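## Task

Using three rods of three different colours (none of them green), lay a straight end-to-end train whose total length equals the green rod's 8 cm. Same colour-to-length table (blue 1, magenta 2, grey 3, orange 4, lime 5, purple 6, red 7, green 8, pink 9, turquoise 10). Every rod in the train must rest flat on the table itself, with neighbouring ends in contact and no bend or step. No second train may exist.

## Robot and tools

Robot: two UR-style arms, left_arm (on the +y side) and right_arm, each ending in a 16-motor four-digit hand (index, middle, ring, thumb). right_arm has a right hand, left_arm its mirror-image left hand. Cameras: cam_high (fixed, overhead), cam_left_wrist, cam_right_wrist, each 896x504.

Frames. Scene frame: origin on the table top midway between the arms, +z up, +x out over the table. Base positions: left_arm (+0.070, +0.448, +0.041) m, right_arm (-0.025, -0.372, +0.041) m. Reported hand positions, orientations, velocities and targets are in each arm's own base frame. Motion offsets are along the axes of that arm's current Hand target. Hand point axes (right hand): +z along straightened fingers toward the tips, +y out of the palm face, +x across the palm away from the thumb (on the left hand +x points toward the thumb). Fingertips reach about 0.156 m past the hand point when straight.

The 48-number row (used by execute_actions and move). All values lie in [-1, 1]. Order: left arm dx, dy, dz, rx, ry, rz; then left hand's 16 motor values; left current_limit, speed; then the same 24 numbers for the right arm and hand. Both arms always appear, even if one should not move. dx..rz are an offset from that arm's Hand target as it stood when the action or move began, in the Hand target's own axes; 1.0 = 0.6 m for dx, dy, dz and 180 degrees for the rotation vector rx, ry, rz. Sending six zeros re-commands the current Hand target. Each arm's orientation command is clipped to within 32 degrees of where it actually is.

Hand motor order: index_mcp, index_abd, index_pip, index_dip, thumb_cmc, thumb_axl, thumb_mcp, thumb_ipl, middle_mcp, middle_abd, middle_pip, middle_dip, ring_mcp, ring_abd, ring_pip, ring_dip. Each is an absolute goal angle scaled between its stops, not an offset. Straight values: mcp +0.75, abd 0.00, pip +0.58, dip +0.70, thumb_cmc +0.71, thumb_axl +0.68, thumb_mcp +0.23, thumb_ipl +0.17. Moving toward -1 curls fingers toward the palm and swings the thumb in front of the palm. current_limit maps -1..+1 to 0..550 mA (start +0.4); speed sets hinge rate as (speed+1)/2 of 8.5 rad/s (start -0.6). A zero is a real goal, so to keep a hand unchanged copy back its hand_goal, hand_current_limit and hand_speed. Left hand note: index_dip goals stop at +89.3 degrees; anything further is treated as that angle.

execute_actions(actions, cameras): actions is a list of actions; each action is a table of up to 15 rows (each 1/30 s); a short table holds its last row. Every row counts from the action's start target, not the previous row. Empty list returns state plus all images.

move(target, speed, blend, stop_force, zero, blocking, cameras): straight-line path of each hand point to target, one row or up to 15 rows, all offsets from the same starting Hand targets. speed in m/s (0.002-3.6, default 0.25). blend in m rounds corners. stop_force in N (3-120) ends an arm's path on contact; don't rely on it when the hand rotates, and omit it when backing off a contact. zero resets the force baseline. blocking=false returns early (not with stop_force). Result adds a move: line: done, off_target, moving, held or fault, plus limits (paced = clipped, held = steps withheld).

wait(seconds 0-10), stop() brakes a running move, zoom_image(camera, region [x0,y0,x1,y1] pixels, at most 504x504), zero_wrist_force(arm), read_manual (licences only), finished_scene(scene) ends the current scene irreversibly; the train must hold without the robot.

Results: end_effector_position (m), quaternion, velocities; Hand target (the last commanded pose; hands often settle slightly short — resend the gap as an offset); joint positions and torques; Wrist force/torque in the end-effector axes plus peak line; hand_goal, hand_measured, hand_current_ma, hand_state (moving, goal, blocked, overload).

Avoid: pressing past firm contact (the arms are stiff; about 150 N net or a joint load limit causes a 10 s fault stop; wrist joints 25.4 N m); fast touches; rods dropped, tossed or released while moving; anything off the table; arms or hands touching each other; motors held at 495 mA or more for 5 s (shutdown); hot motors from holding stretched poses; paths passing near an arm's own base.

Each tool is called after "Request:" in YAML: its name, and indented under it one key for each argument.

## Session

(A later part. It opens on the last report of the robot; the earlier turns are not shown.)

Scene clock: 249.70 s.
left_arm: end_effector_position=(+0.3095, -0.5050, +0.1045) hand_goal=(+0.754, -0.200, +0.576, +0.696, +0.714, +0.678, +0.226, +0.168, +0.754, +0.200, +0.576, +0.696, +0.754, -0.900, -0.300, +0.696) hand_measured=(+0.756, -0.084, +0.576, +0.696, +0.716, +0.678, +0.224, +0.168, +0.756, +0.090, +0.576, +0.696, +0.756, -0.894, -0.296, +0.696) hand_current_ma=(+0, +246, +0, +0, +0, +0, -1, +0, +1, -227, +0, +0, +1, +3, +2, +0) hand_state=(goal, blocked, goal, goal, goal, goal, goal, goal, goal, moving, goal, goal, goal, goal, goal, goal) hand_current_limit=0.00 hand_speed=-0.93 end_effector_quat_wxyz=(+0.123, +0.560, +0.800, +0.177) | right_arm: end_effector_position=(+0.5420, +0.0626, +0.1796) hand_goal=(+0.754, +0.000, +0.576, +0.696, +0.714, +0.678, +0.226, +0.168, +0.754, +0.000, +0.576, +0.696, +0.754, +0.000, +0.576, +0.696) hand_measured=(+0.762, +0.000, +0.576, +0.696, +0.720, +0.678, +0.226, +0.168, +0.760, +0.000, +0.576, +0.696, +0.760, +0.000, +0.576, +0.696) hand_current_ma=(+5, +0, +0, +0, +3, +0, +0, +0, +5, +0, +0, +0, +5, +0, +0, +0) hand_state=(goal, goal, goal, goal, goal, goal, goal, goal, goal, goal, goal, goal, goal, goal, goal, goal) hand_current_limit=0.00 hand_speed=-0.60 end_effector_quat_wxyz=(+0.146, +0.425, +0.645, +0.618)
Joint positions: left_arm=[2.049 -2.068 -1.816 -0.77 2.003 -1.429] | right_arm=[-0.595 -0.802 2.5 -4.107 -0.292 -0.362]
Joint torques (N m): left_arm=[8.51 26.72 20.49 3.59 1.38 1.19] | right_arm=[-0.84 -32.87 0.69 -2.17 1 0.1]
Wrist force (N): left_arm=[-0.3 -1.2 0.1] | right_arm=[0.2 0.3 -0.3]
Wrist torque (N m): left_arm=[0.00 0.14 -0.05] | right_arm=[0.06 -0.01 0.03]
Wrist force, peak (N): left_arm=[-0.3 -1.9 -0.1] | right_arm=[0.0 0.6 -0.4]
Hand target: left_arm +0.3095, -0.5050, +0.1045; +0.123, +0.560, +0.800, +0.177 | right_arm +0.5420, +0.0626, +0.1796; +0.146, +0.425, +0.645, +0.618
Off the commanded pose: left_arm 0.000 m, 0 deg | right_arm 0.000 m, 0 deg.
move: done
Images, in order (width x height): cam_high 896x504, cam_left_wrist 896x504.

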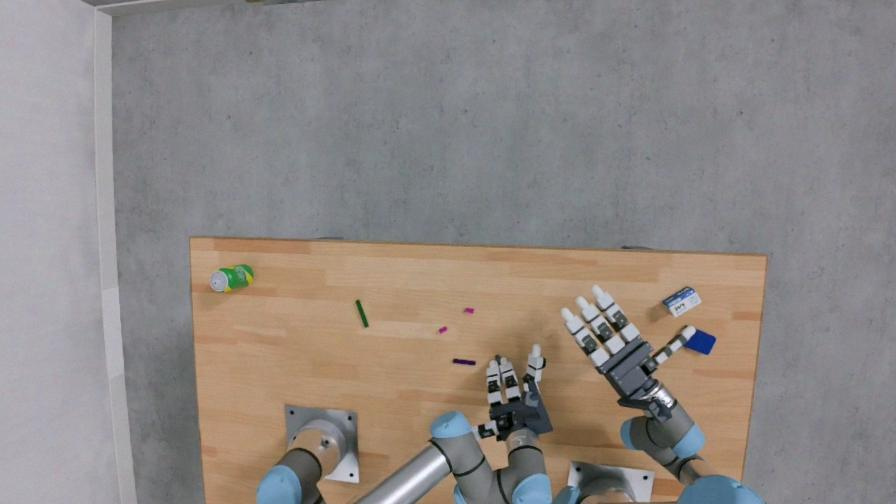

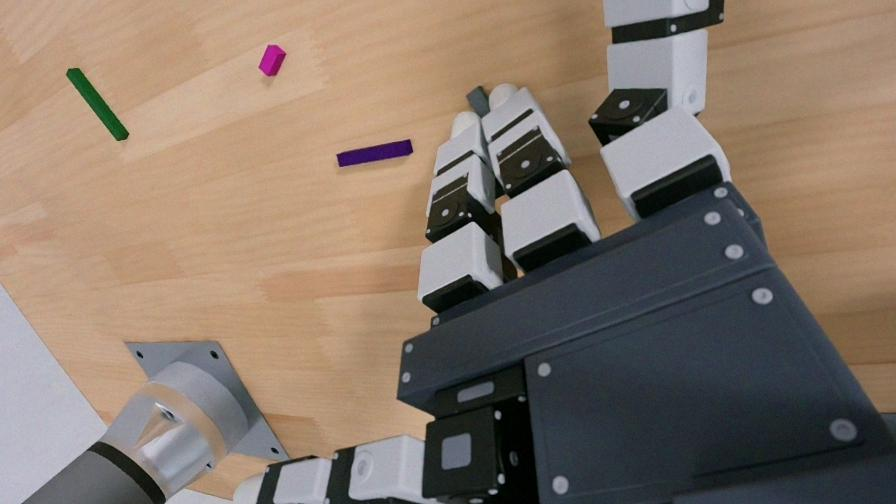

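Request:
move:
  target:
    - [0, 0.0123, -0.0264, 0, 0, 0, 0.754, -0.2, 0.576, 0.696, 0.714, 0.678, 0.226, 0.168, 0.754, 0.2, 0.576, 0.696, 0.754, -0.9, -0.3, 0.696, 0.0, -0.93, 0, 0, 0, 0, 0, 0, 0.754, 0, 0.576, 0.696, 0.714, 0.678, 0.226, 0.168, 0.754, 0, 0.576, 0.696, 0.754, 0, 0.576, 0.696, 0.0, -0.6]
    - [0.0582, -0.0652, -0.0627, 0, -0.2611, 0.5599, 0.754, -0.2, 0.576, 0.696, 0.714, 0.678, 0.226, 0.168, 0.754, 0.2, 0.576, 0.696, 0.754, -0.9, -0.3, 0.696, 0.0, -0.93, 0, 0, 0, 0, 0, 0, 0.754, 0, 0.576, 0.696, 0.714, 0.678, 0.226, 0.168, 0.754, 0, 0.576, 0.696, 0.754, 0, 0.576, 0.696, 0.0, -0.6]
  speed: [0.05, 0.25]
  blend: [0.003, 0]
  cameras: ["cam_high", "cam_left_wrist"]

Request:
zoom_image:
  camera: "cam_left_wrist"
  region: [410, 0, 520, 120]

Scene clock: 277.07 s.
left_arm: end_effector_position=(+0.2494, -0.4899, +0.1222) hand_goal=(+0.754, -0.200, +0.576, +0.696, +0.714, +0.678, +0.226, +0.168, +0.754, +0.200, +0.576, +0.696, +0.754, -0.900, -0.300, +0.696) hand_measured=(+0.756, -0.084, +0.576, +0.696, +0.716, +0.678, +0.224, +0.168, +0.756, +0.090, +0.576, +0.696, +0.756, -0.894, -0.296, +0.696) hand_current_ma=(+0, +246, +0, +0, +0, +0, -1, +0, +1, -226, +0, +0, +1, +3, +2, +0) hand_state=(goal, blocked, goal, goal, goal, goal, goal, goal, goal, blocked, goal, goal, goal, goal, goal, goal) hand_current_limit=0.00 hand_speed=-0.93 end_effector_quat_wxyz=(+0.216, +0.976, -0.010, -0.003) | right_arm: end_effector_position=(+0.5420, +0.0626, +0.1796) hand_goal=(+0.754, +0.000, +0.576, +0.696, +0.714, +0.678, +0.226, +0.168, +0.754, +0.000, +0.576, +0.696, +0.754, +0.000, +0.576, +0.696) hand_measured=(+0.762, +0.000, +0.576, +0.696, +0.720, +0.678, +0.226, +0.168, +0.760, +0.000, +0.576, +0.696, +0.760, +0.000, +0.576, +0.696) hand_current_ma=(+5, +0, +0, +0, +3, +0, +0, +0, +5, +0, +0, +0, +5, +0, +0, +0) hand_state=(goal, goal, goal, goal, goal, goal, goal, goal, goal, goal, goal, goal, goal, goal, goal, goal) hand_current_limit=0.00 hand_speed=-0.60 end_effector_quat_wxyz=(+0.146, +0.425, +0.645, +0.618)
Joint positions: left_arm=[2.55 -1.659 -2.418 -0.389 1.207 0.953] | right_arm=[-0.595 -0.802 2.5 -4.107 -0.292 -0.362]
Joint torques (N m): left_arm=[-6.22 9.15 9.33 2.66 -0.19 1.32] | right_arm=[-0.67 -33.56 0.16 -2.13 0.76 0.19]
Wrist force (N): left_arm=[-0.3 -1.4 0.2] | right_arm=[0.2 0.0 -0.2]
Wrist torque (N m): left_arm=[-0.03 0.13 -0.04] | right_arm=[0.01 -0.03 0.02]
Wrist force, peak (N): left_arm=[0.2 -1.8 0.2] | right_arm=[0.1 0.4 -0.4]
Hand target: left_arm +0.2493, -0.4898, +0.1221; +0.216, +0.976, -0.010, -0.003 | right_arm +0.5420, +0.0626, +0.1796; +0.146, +0.425, +0.645, +0.618
Off the commanded pose: left_arm 0.000 m, 0 deg | right_arm 0.000 m, 0 deg.
move: done
Images, in order (width x height): cam_high 896x504, cam_left_wrist 896x504.

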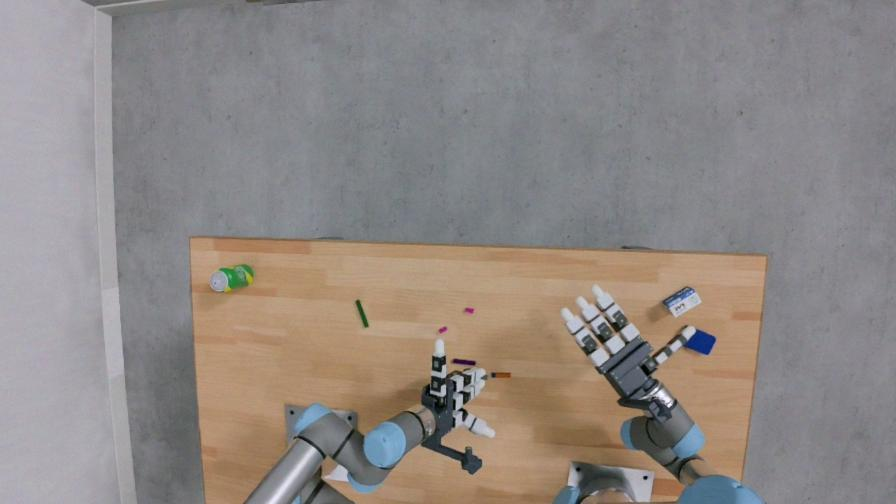

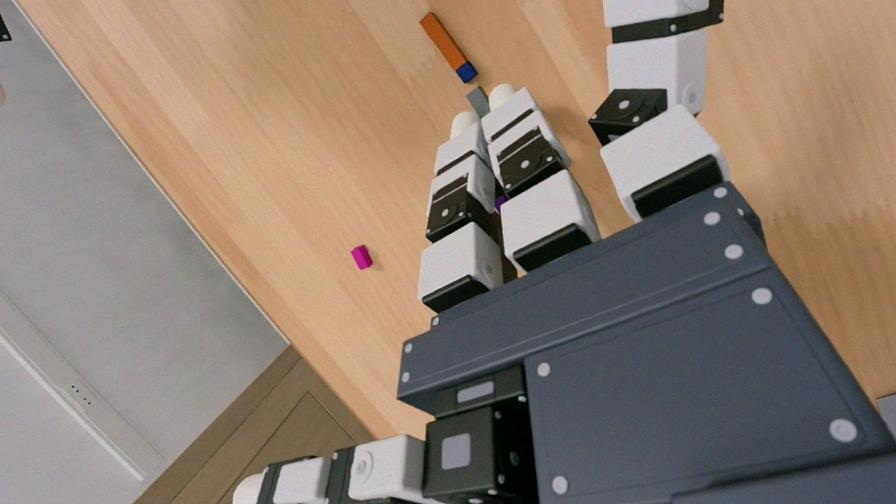

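Scaled by 4.200.

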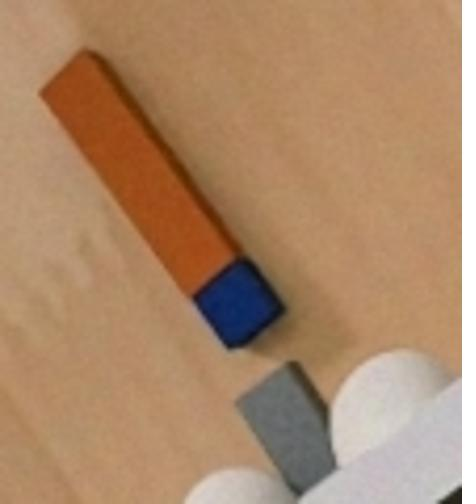

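Request:
move:
  target: [0.0013, -0.0041, 0.0205, 0, 0.007, -0.0151, 0.754, -0.2, 0.576, 0.696, 0.714, 0.678, 0.226, 0.168, 0.754, 0.2, 0.576, 0.696, 0.754, -0.9, -0.3, 0.696, 0.0, -0.93, 0, 0, 0, 0, 0, 0, 0.754, 0, 0.576, 0.696, 0.714, 0.678, 0.226, 0.168, 0.754, 0, 0.576, 0.696, 0.754, 0, 0.576, 0.696, 0.0, -0.6]
  speed: 0.04

Request:
move:
  target: [0, -0.007, 0.0151, 0, 0, 0, 0.754, -0.2, 0.576, 0.696, 0.714, 0.678, 0.226, 0.168, 0.754, 0.2, 0.576, 0.696, 0.754, -0.9, -0.3, 0.696, 0.0, -0.93, 0, 0, 0, 0, 0, 0, 0.754, 0, 0.576, 0.696, 0.714, 0.678, 0.226, 0.168, 0.754, 0, 0.576, 0.696, 0.754, 0, 0.576, 0.696, 0.0, -0.6]
  speed: 0.01
  stop_force: 3
  cameras: ["cam_left_wrist"]

Request:
zoom_image:
  camera: "cam_left_wrist"
  region: [410, 0, 520, 120]

Scene clock: 297.87 s.
left_arm: end_effector_position=(+0.2499, -0.4928, +0.1098) hand_goal=(+0.754, -0.200, +0.576, +0.696, +0.714, +0.678, +0.226, +0.168, +0.754, +0.200, +0.576, +0.696, +0.754, -0.900, -0.300, +0.696) hand_measured=(+0.756, -0.084, +0.576, +0.696, +0.716, +0.678, +0.224, +0.168, +0.756, +0.090, +0.576, +0.696, +0.756, -0.894, -0.296, +0.696) hand_current_ma=(+0, +246, +0, +0, +0, +0, -1, +0, +1, -226, +0, +0, +1, +3, +2, +0) hand_state=(goal, blocked, goal, goal, goal, goal, goal, goal, goal, blocked, goal, goal, goal, goal, goal, goal) hand_current_limit=0.00 hand_speed=-0.93 end_effector_quat_wxyz=(+0.216, +0.976, +0.016, +0.003) end_effector_velocity=(-0.001, +0.000, +0.001) end_effector_angular_velocity=(-0.001, +0.001, -0.005) | right_arm: end_effector_position=(+0.5420, +0.0626, +0.1796) hand_goal=(+0.754, +0.000, +0.576, +0.696, +0.714, +0.678, +0.226, +0.168, +0.754, +0.000, +0.576, +0.696, +0.754, +0.000, +0.576, +0.696) hand_measured=(+0.762, +0.000, +0.576, +0.696, +0.720, +0.678, +0.226, +0.168, +0.760, +0.000, +0.576, +0.696, +0.760, +0.000, +0.576, +0.696) hand_current_ma=(+5, +0, +0, +0, +3, +0, +0, +0, +5, +0, +0, +0, +5, +0, +0, +0) hand_state=(goal, goal, goal, goal, goal, goal, goal, goal, goal, goal, goal, goal, goal, goal, goal, goal) hand_current_limit=0.00 hand_speed=-0.60 end_effector_quat_wxyz=(+0.146, +0.425, +0.645, +0.618)
Joint positions: left_arm=[2.527 -1.701 -2.433 -0.305 1.227 0.876] | right_arm=[-0.595 -0.802 2.5 -4.107 -0.292 -0.362]
Joint velocities: left_arm=[0.001 0.003 0.001 -0.005 -0.003 0.006] | right_arm=[within noise]
Joint torques (N m): left_arm=[8.55 24.28 20.17 1.41 -1.65 1.66] | right_arm=[-0.17 -33.46 1.13 -2.18 0.54 0.03]
Wrist force (N): left_arm=[0.0 -1.5 0.1] | right_arm=[-0.1 0.3 -0.3]
Wrist torque (N m): left_arm=[-0.02 0.08 -0.08] | right_arm=[0.05 0.03 0.00]
Wrist force, peak (N): left_arm=[-0.4 -1.7 0.4] | right_arm=[-0.2 0.2 -0.5]
Hand target: left_arm +0.2500, -0.4928, +0.1099; +0.216, +0.976, +0.016, +0.003 | right_arm +0.5420, +0.0626, +0.1796; +0.146, +0.425, +0.645, +0.618
Off the commanded pose: left_arm 0.000 m, 0 deg | right_arm 0.000 m, 0 deg.
move: done

Scene clock: 299.57 s.
left_arm: end_effector_position=(+0.2500, -0.4928, +0.1040) hand_goal=(+0.754, -0.200, +0.576, +0.696, +0.714, +0.678, +0.226, +0.168, +0.754, +0.200, +0.576, +0.696, +0.754, -0.900, -0.300, +0.696) hand_measured=(+0.754, -0.086, +0.576, +0.696, +0.716, +0.678, +0.224, +0.168, +0.756, +0.090, +0.576, +0.696, +0.756, -0.894, -0.296, +0.696) hand_current_ma=(+0, +244, +0, +0, +0, +0, -1, +0, +0, -226, +0, +0, +1, +3, +2, +0) hand_state=(goal, blocked, goal, goal, goal, goal, goal, goal, goal, blocked, goal, goal, goal, goal, goal, goal) hand_current_limit=0.00 hand_speed=-0.93 end_effector_quat_wxyz=(+0.216, +0.976, +0.016, +0.003) | right_arm: end_effector_position=(+0.5420, +0.0626, +0.1796) hand_goal=(+0.754, +0.000, +0.576, +0.696, +0.714, +0.678, +0.226, +0.168, +0.754, +0.000, +0.576, +0.696, +0.754, +0.000, +0.576, +0.696) hand_measured=(+0.762, +0.000, +0.576, +0.696, +0.720, +0.678, +0.226, +0.168, +0.760, +0.000, +0.576, +0.696, +0.760, +0.000, +0.576, +0.696) hand_current_ma=(+5, +0, +0, +0, +3, +0, +0, +0, +5, +0, +0, +0, +5, +0, +0, +0) hand_state=(goal, goal, goal, goal, goal, goal, goal, goal, goal, goal, goal, goal, goal, goal, goal, goal) hand_current_limit=0.00 hand_speed=-0.60 end_effector_quat_wxyz=(+0.146, +0.425, +0.645, +0.618)
Joint positions: left_arm=[2.527 -1.72 -2.438 -0.282 1.226 0.876] | right_arm=[-0.595 -0.802 2.5 -4.107 -0.292 -0.362]
Joint torques (N m): left_arm=[6.82 26 24.38 4.12 -1.31 0.59] | right_arm=[-0.68 -33.28 0.95 -1.98 0.67 0.13]
Wrist force (N): left_arm=[-0.2 -1.1 0.2] | right_arm=[-0.1 0.2 -0.3]
Wrist torque (N m): left_arm=[0.02 0.12 -0.12] | right_arm=[0.04 0.03 0.00]
Wrist force, peak (N): left_arm=[-0.8 -1.1 -3.4] | right_arm=[0.0 0.2 -0.6]
Hand target: left_arm +0.2500, -0.4928, +0.1040; +0.216, +0.976, +0.016, +0.003 (not the last commanded pose) | right_arm +0.5420, +0.0626, +0.1796; +0.146, +0.425, +0.645, +0.618
Off the commanded pose: left_arm 0.004 m, 0 deg | right_arm 0.000 m, 0 deg.
move: contact (left_arm)
Images, in order (width x height): cam_left_wrist 896x504.

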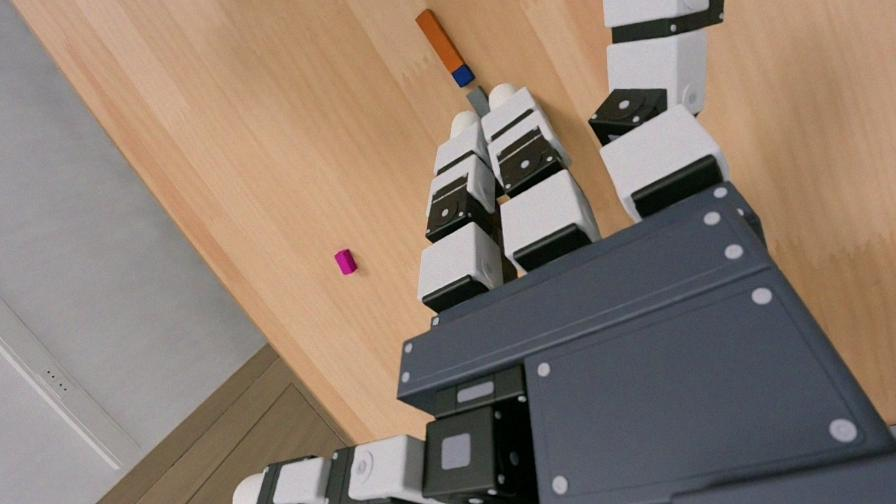

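Scaled by 4.200.

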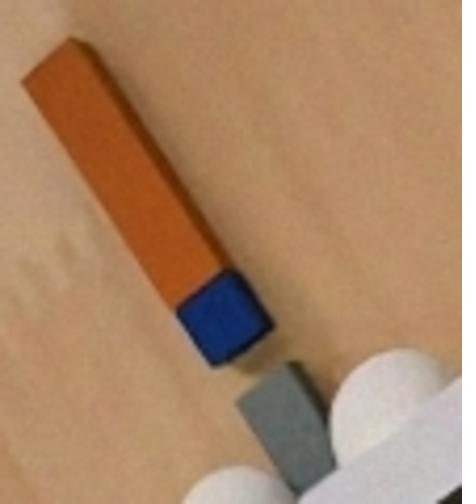

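Request:
move:
  target: [-0.0005, 0.0109, 0.0043, 0, 0, 0, 0.754, -0.2, 0.576, 0.696, 0.714, 0.678, 0.226, 0.168, 0.754, 0.2, 0.576, 0.696, 0.754, -0.9, -0.3, 0.696, 0.0, -0.93, 0, 0, 0, 0, 0, 0, 0.754, 0, 0.576, 0.696, 0.714, 0.678, 0.226, 0.168, 0.754, 0, 0.576, 0.696, 0.754, 0, 0.576, 0.696, 0.0, -0.6]
  speed: 0.012
  cameras: ["cam_left_wrist"]

Request:
zoom_image:
  camera: "cam_left_wrist"
  region: [410, 0, 520, 120]

Scene clock: 308.37 s.
left_arm: end_effector_position=(+0.2499, -0.5000, +0.1044) hand_goal=(+0.754, -0.200, +0.576, +0.696, +0.714, +0.678, +0.226, +0.168, +0.754, +0.200, +0.576, +0.696, +0.754, -0.900, -0.300, +0.696) hand_measured=(+0.754, -0.086, +0.576, +0.696, +0.716, +0.678, +0.224, +0.168, +0.756, +0.090, +0.576, +0.696, +0.756, -0.894, -0.296, +0.696) hand_current_ma=(+0, +244, +0, +0, +0, +0, -1, +0, +1, -226, +0, +0, +1, +3, +2, +0) hand_state=(goal, blocked, goal, goal, goal, goal, goal, goal, goal, blocked, goal, goal, goal, goal, goal, goal) hand_current_limit=0.00 hand_speed=-0.93 end_effector_quat_wxyz=(+0.216, +0.976, +0.016, +0.003) | right_arm: end_effector_position=(+0.5420, +0.0626, +0.1796) hand_goal=(+0.754, +0.000, +0.576, +0.696, +0.714, +0.678, +0.226, +0.168, +0.754, +0.000, +0.576, +0.696, +0.754, +0.000, +0.576, +0.696) hand_measured=(+0.762, +0.000, +0.576, +0.696, +0.720, +0.678, +0.226, +0.168, +0.760, +0.000, +0.576, +0.696, +0.760, +0.000, +0.576, +0.696) hand_current_ma=(+5, +0, +0, +0, +3, +0, +0, +0, +5, +0, +0, +0, +5, +0, +0, +0) hand_state=(goal, goal, goal, goal, goal, goal, goal, goal, goal, goal, goal, goal, goal, goal, goal, goal) hand_current_limit=0.00 hand_speed=-0.60 end_effector_quat_wxyz=(+0.146, +0.425, +0.645, +0.618)
Joint positions: left_arm=[2.511 -1.732 -2.422 -0.28 1.231 0.86] | right_arm=[-0.595 -0.802 2.5 -4.107 -0.292 -0.362]
Joint torques (N m): left_arm=[7.35 22.13 12.71 3.84 0.16 0.61] | right_arm=[-0.94 -33.6 0.76 -2.04 0.63 0.26]
Wrist force (N): left_arm=[-0.1 -1.4 0.3] | right_arm=[0.1 0.0 -0.2]
Wrist torque (N m): left_arm=[-0.02 0.11 -0.03] | right_arm=[0.00 -0.01 0.01]
Wrist force, peak (N): left_arm=[0.0 -1.6 0.0] | right_arm=[0.1 0.2 -0.6]
Hand target: left_arm +0.2499, -0.4999, +0.1044; +0.216, +0.976, +0.016, +0.003 | right_arm +0.5420, +0.0626, +0.1796; +0.146, +0.425, +0.645, +0.618
Off the commanded pose: left_arm 0.000 m, 0 deg | right_arm 0.000 m, 0 deg.
move: done
Images, in order (width x height): cam_left_wrist 896x504.

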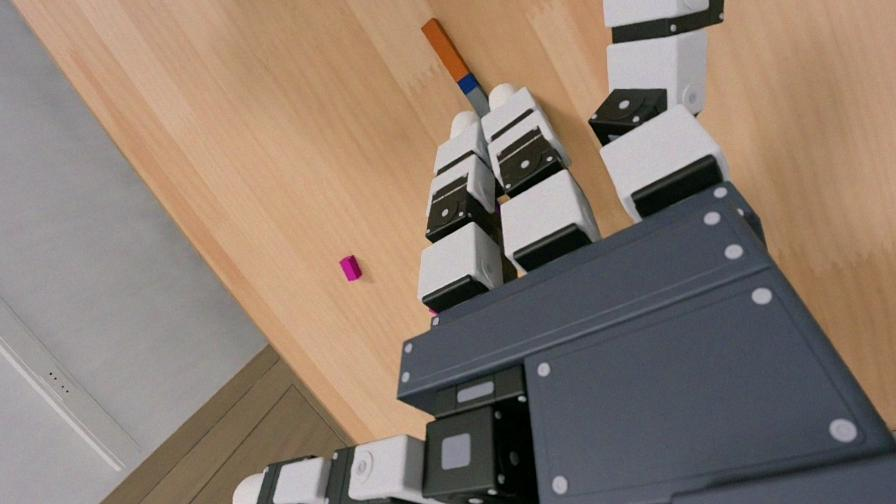

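Scaled by 4.200.

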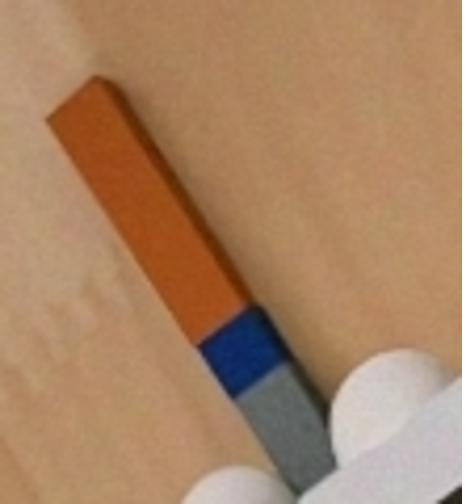

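Request:
move:
  target:
    - [0, 0, 0, 0, 0, 0, 0.754, 0.02, 0.576, 0.696, 0.714, 0.678, 0.226, 0.168, 0.754, -0.02, 0.576, 0.696, 0.754, -0.9, -0.3, 0.696, 0.0, -0.95, 0, 0, 0, 0, 0, 0, 0.754, 0, 0.576, 0.696, 0.714, 0.678, 0.226, 0.168, 0.754, 0, 0.576, 0.696, 0.754, 0, 0.576, 0.696, 0.0, -0.6]
    - [0, 0.0423, -0.0906, 0, 0, 0, 0.754, 0.02, 0.576, 0.696, 0.714, 0.678, 0.226, 0.168, 0.754, -0.02, 0.576, 0.696, 0.754, -0.9, -0.3, 0.696, 0.0, -0.95, 0, 0, 0, 0, 0, 0, 0.754, 0, 0.576, 0.696, 0.714, 0.678, 0.226, 0.168, 0.754, 0, 0.576, 0.696, 0.754, 0, 0.576, 0.696, 0.0, -0.6]
  speed: [0.05, 0.06]
  cameras: ["cam_high", "cam_left_wrist"]

Request:
zoom_image:
  camera: "cam_left_wrist"
  region: [430, 0, 540, 120]

Request:
zoom_image:
  camera: "cam_high"
  region: [465, 345, 525, 405]

Scene clock: 317.17 s.
left_arm: end_effector_position=(+0.2500, -0.5000, +0.1645) hand_goal=(+0.754, +0.020, +0.576, +0.696, +0.714, +0.678, +0.226, +0.168, +0.754, -0.020, +0.576, +0.696, +0.754, -0.900, -0.300, +0.696) hand_measured=(+0.754, +0.016, +0.576, +0.696, +0.716, +0.678, +0.224, +0.168, +0.756, -0.016, +0.576, +0.696, +0.756, -0.894, -0.296, +0.696) hand_current_ma=(+0, -1, +0, +0, +0, +0, -1, +0, +1, +1, +0, +0, +1, +3, +2, +0) hand_state=(goal, goal, goal, goal, goal, goal, goal, goal, goal, goal, goal, goal, goal, goal, goal, goal) hand_current_limit=0.00 hand_speed=-0.95 end_effector_quat_wxyz=(+0.216, +0.976, +0.016, +0.003) | right_arm: end_effector_position=(+0.5420, +0.0626, +0.1796) hand_goal=(+0.754, +0.000, +0.576, +0.696, +0.714, +0.678, +0.226, +0.168, +0.754, +0.000, +0.576, +0.696, +0.754, +0.000, +0.576, +0.696) hand_measured=(+0.762, +0.000, +0.576, +0.696, +0.720, +0.678, +0.226, +0.168, +0.760, +0.000, +0.576, +0.696, +0.760, +0.000, +0.576, +0.696) hand_current_ma=(+5, +0, +0, +0, +3, +0, +0, +0, +5, +0, +0, +0, +5, +0, +0, +0) hand_state=(goal, goal, goal, goal, goal, goal, goal, goal, goal, goal, goal, goal, goal, goal, goal, goal) hand_current_limit=0.00 hand_speed=-0.60 end_effector_quat_wxyz=(+0.146, +0.425, +0.645, +0.618)
Joint positions: left_arm=[2.512 -1.569 -2.36 -0.504 1.231 0.86] | right_arm=[-0.595 -0.802 2.5 -4.107 -0.292 -0.362]
Joint torques (N m): left_arm=[2.03 11.46 12.48 3.57 0.21 1.23] | right_arm=[-0.15 -32.69 0.71 -2.1 0.63 0.24]
Wrist force (N): left_arm=[-0.2 -1.2 0.3] | right_arm=[0.0 0.3 -0.3]
Wrist torque (N m): left_arm=[-0.01 0.14 -0.04] | right_arm=[0.04 0.02 0.01]
Wrist force, peak (N): left_arm=[-0.4 -2.0 1.0] | right_arm=[0.0 0.3 -0.5]
Hand target: left_arm +0.2500, -0.4999, +0.1644; +0.216, +0.976, +0.016, +0.003 | right_arm +0.5420, +0.0626, +0.1796; +0.146, +0.425, +0.645, +0.618
Off the commanded pose: left_arm 0.000 m, 0 deg | right_arm 0.000 m, 0 deg.
move: done
Images, in order (width x height): cam_high 896x504, cam_left_wrist 896x504.

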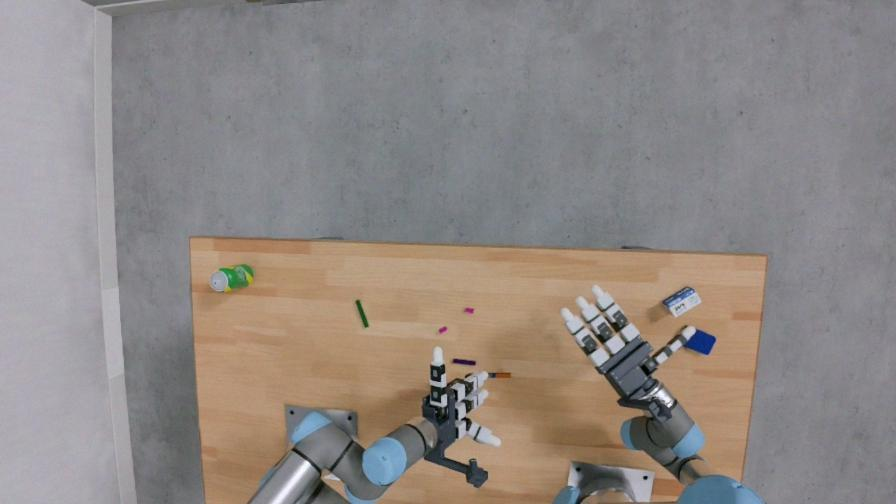

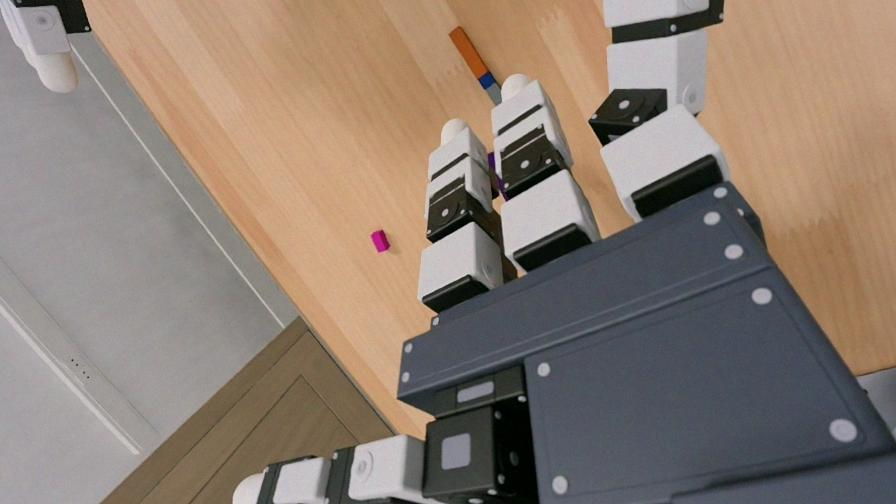

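Scaled by 4.200.

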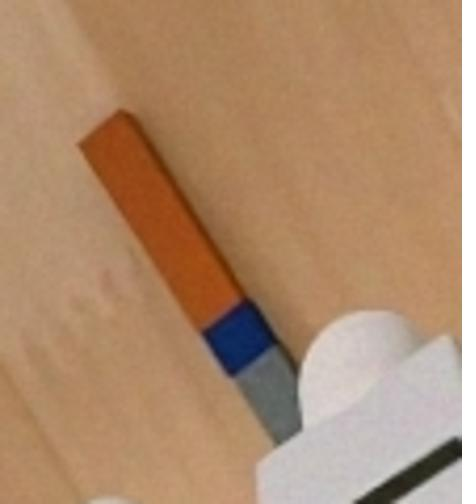

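Scaled by 8.400.

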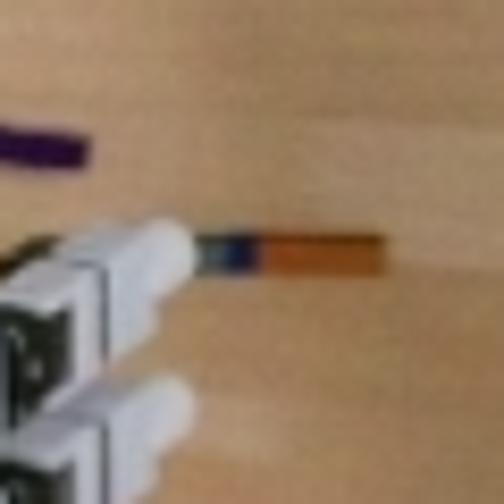

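Request:
finished_scene:
  scene: 3

The scene is finished: the task was done.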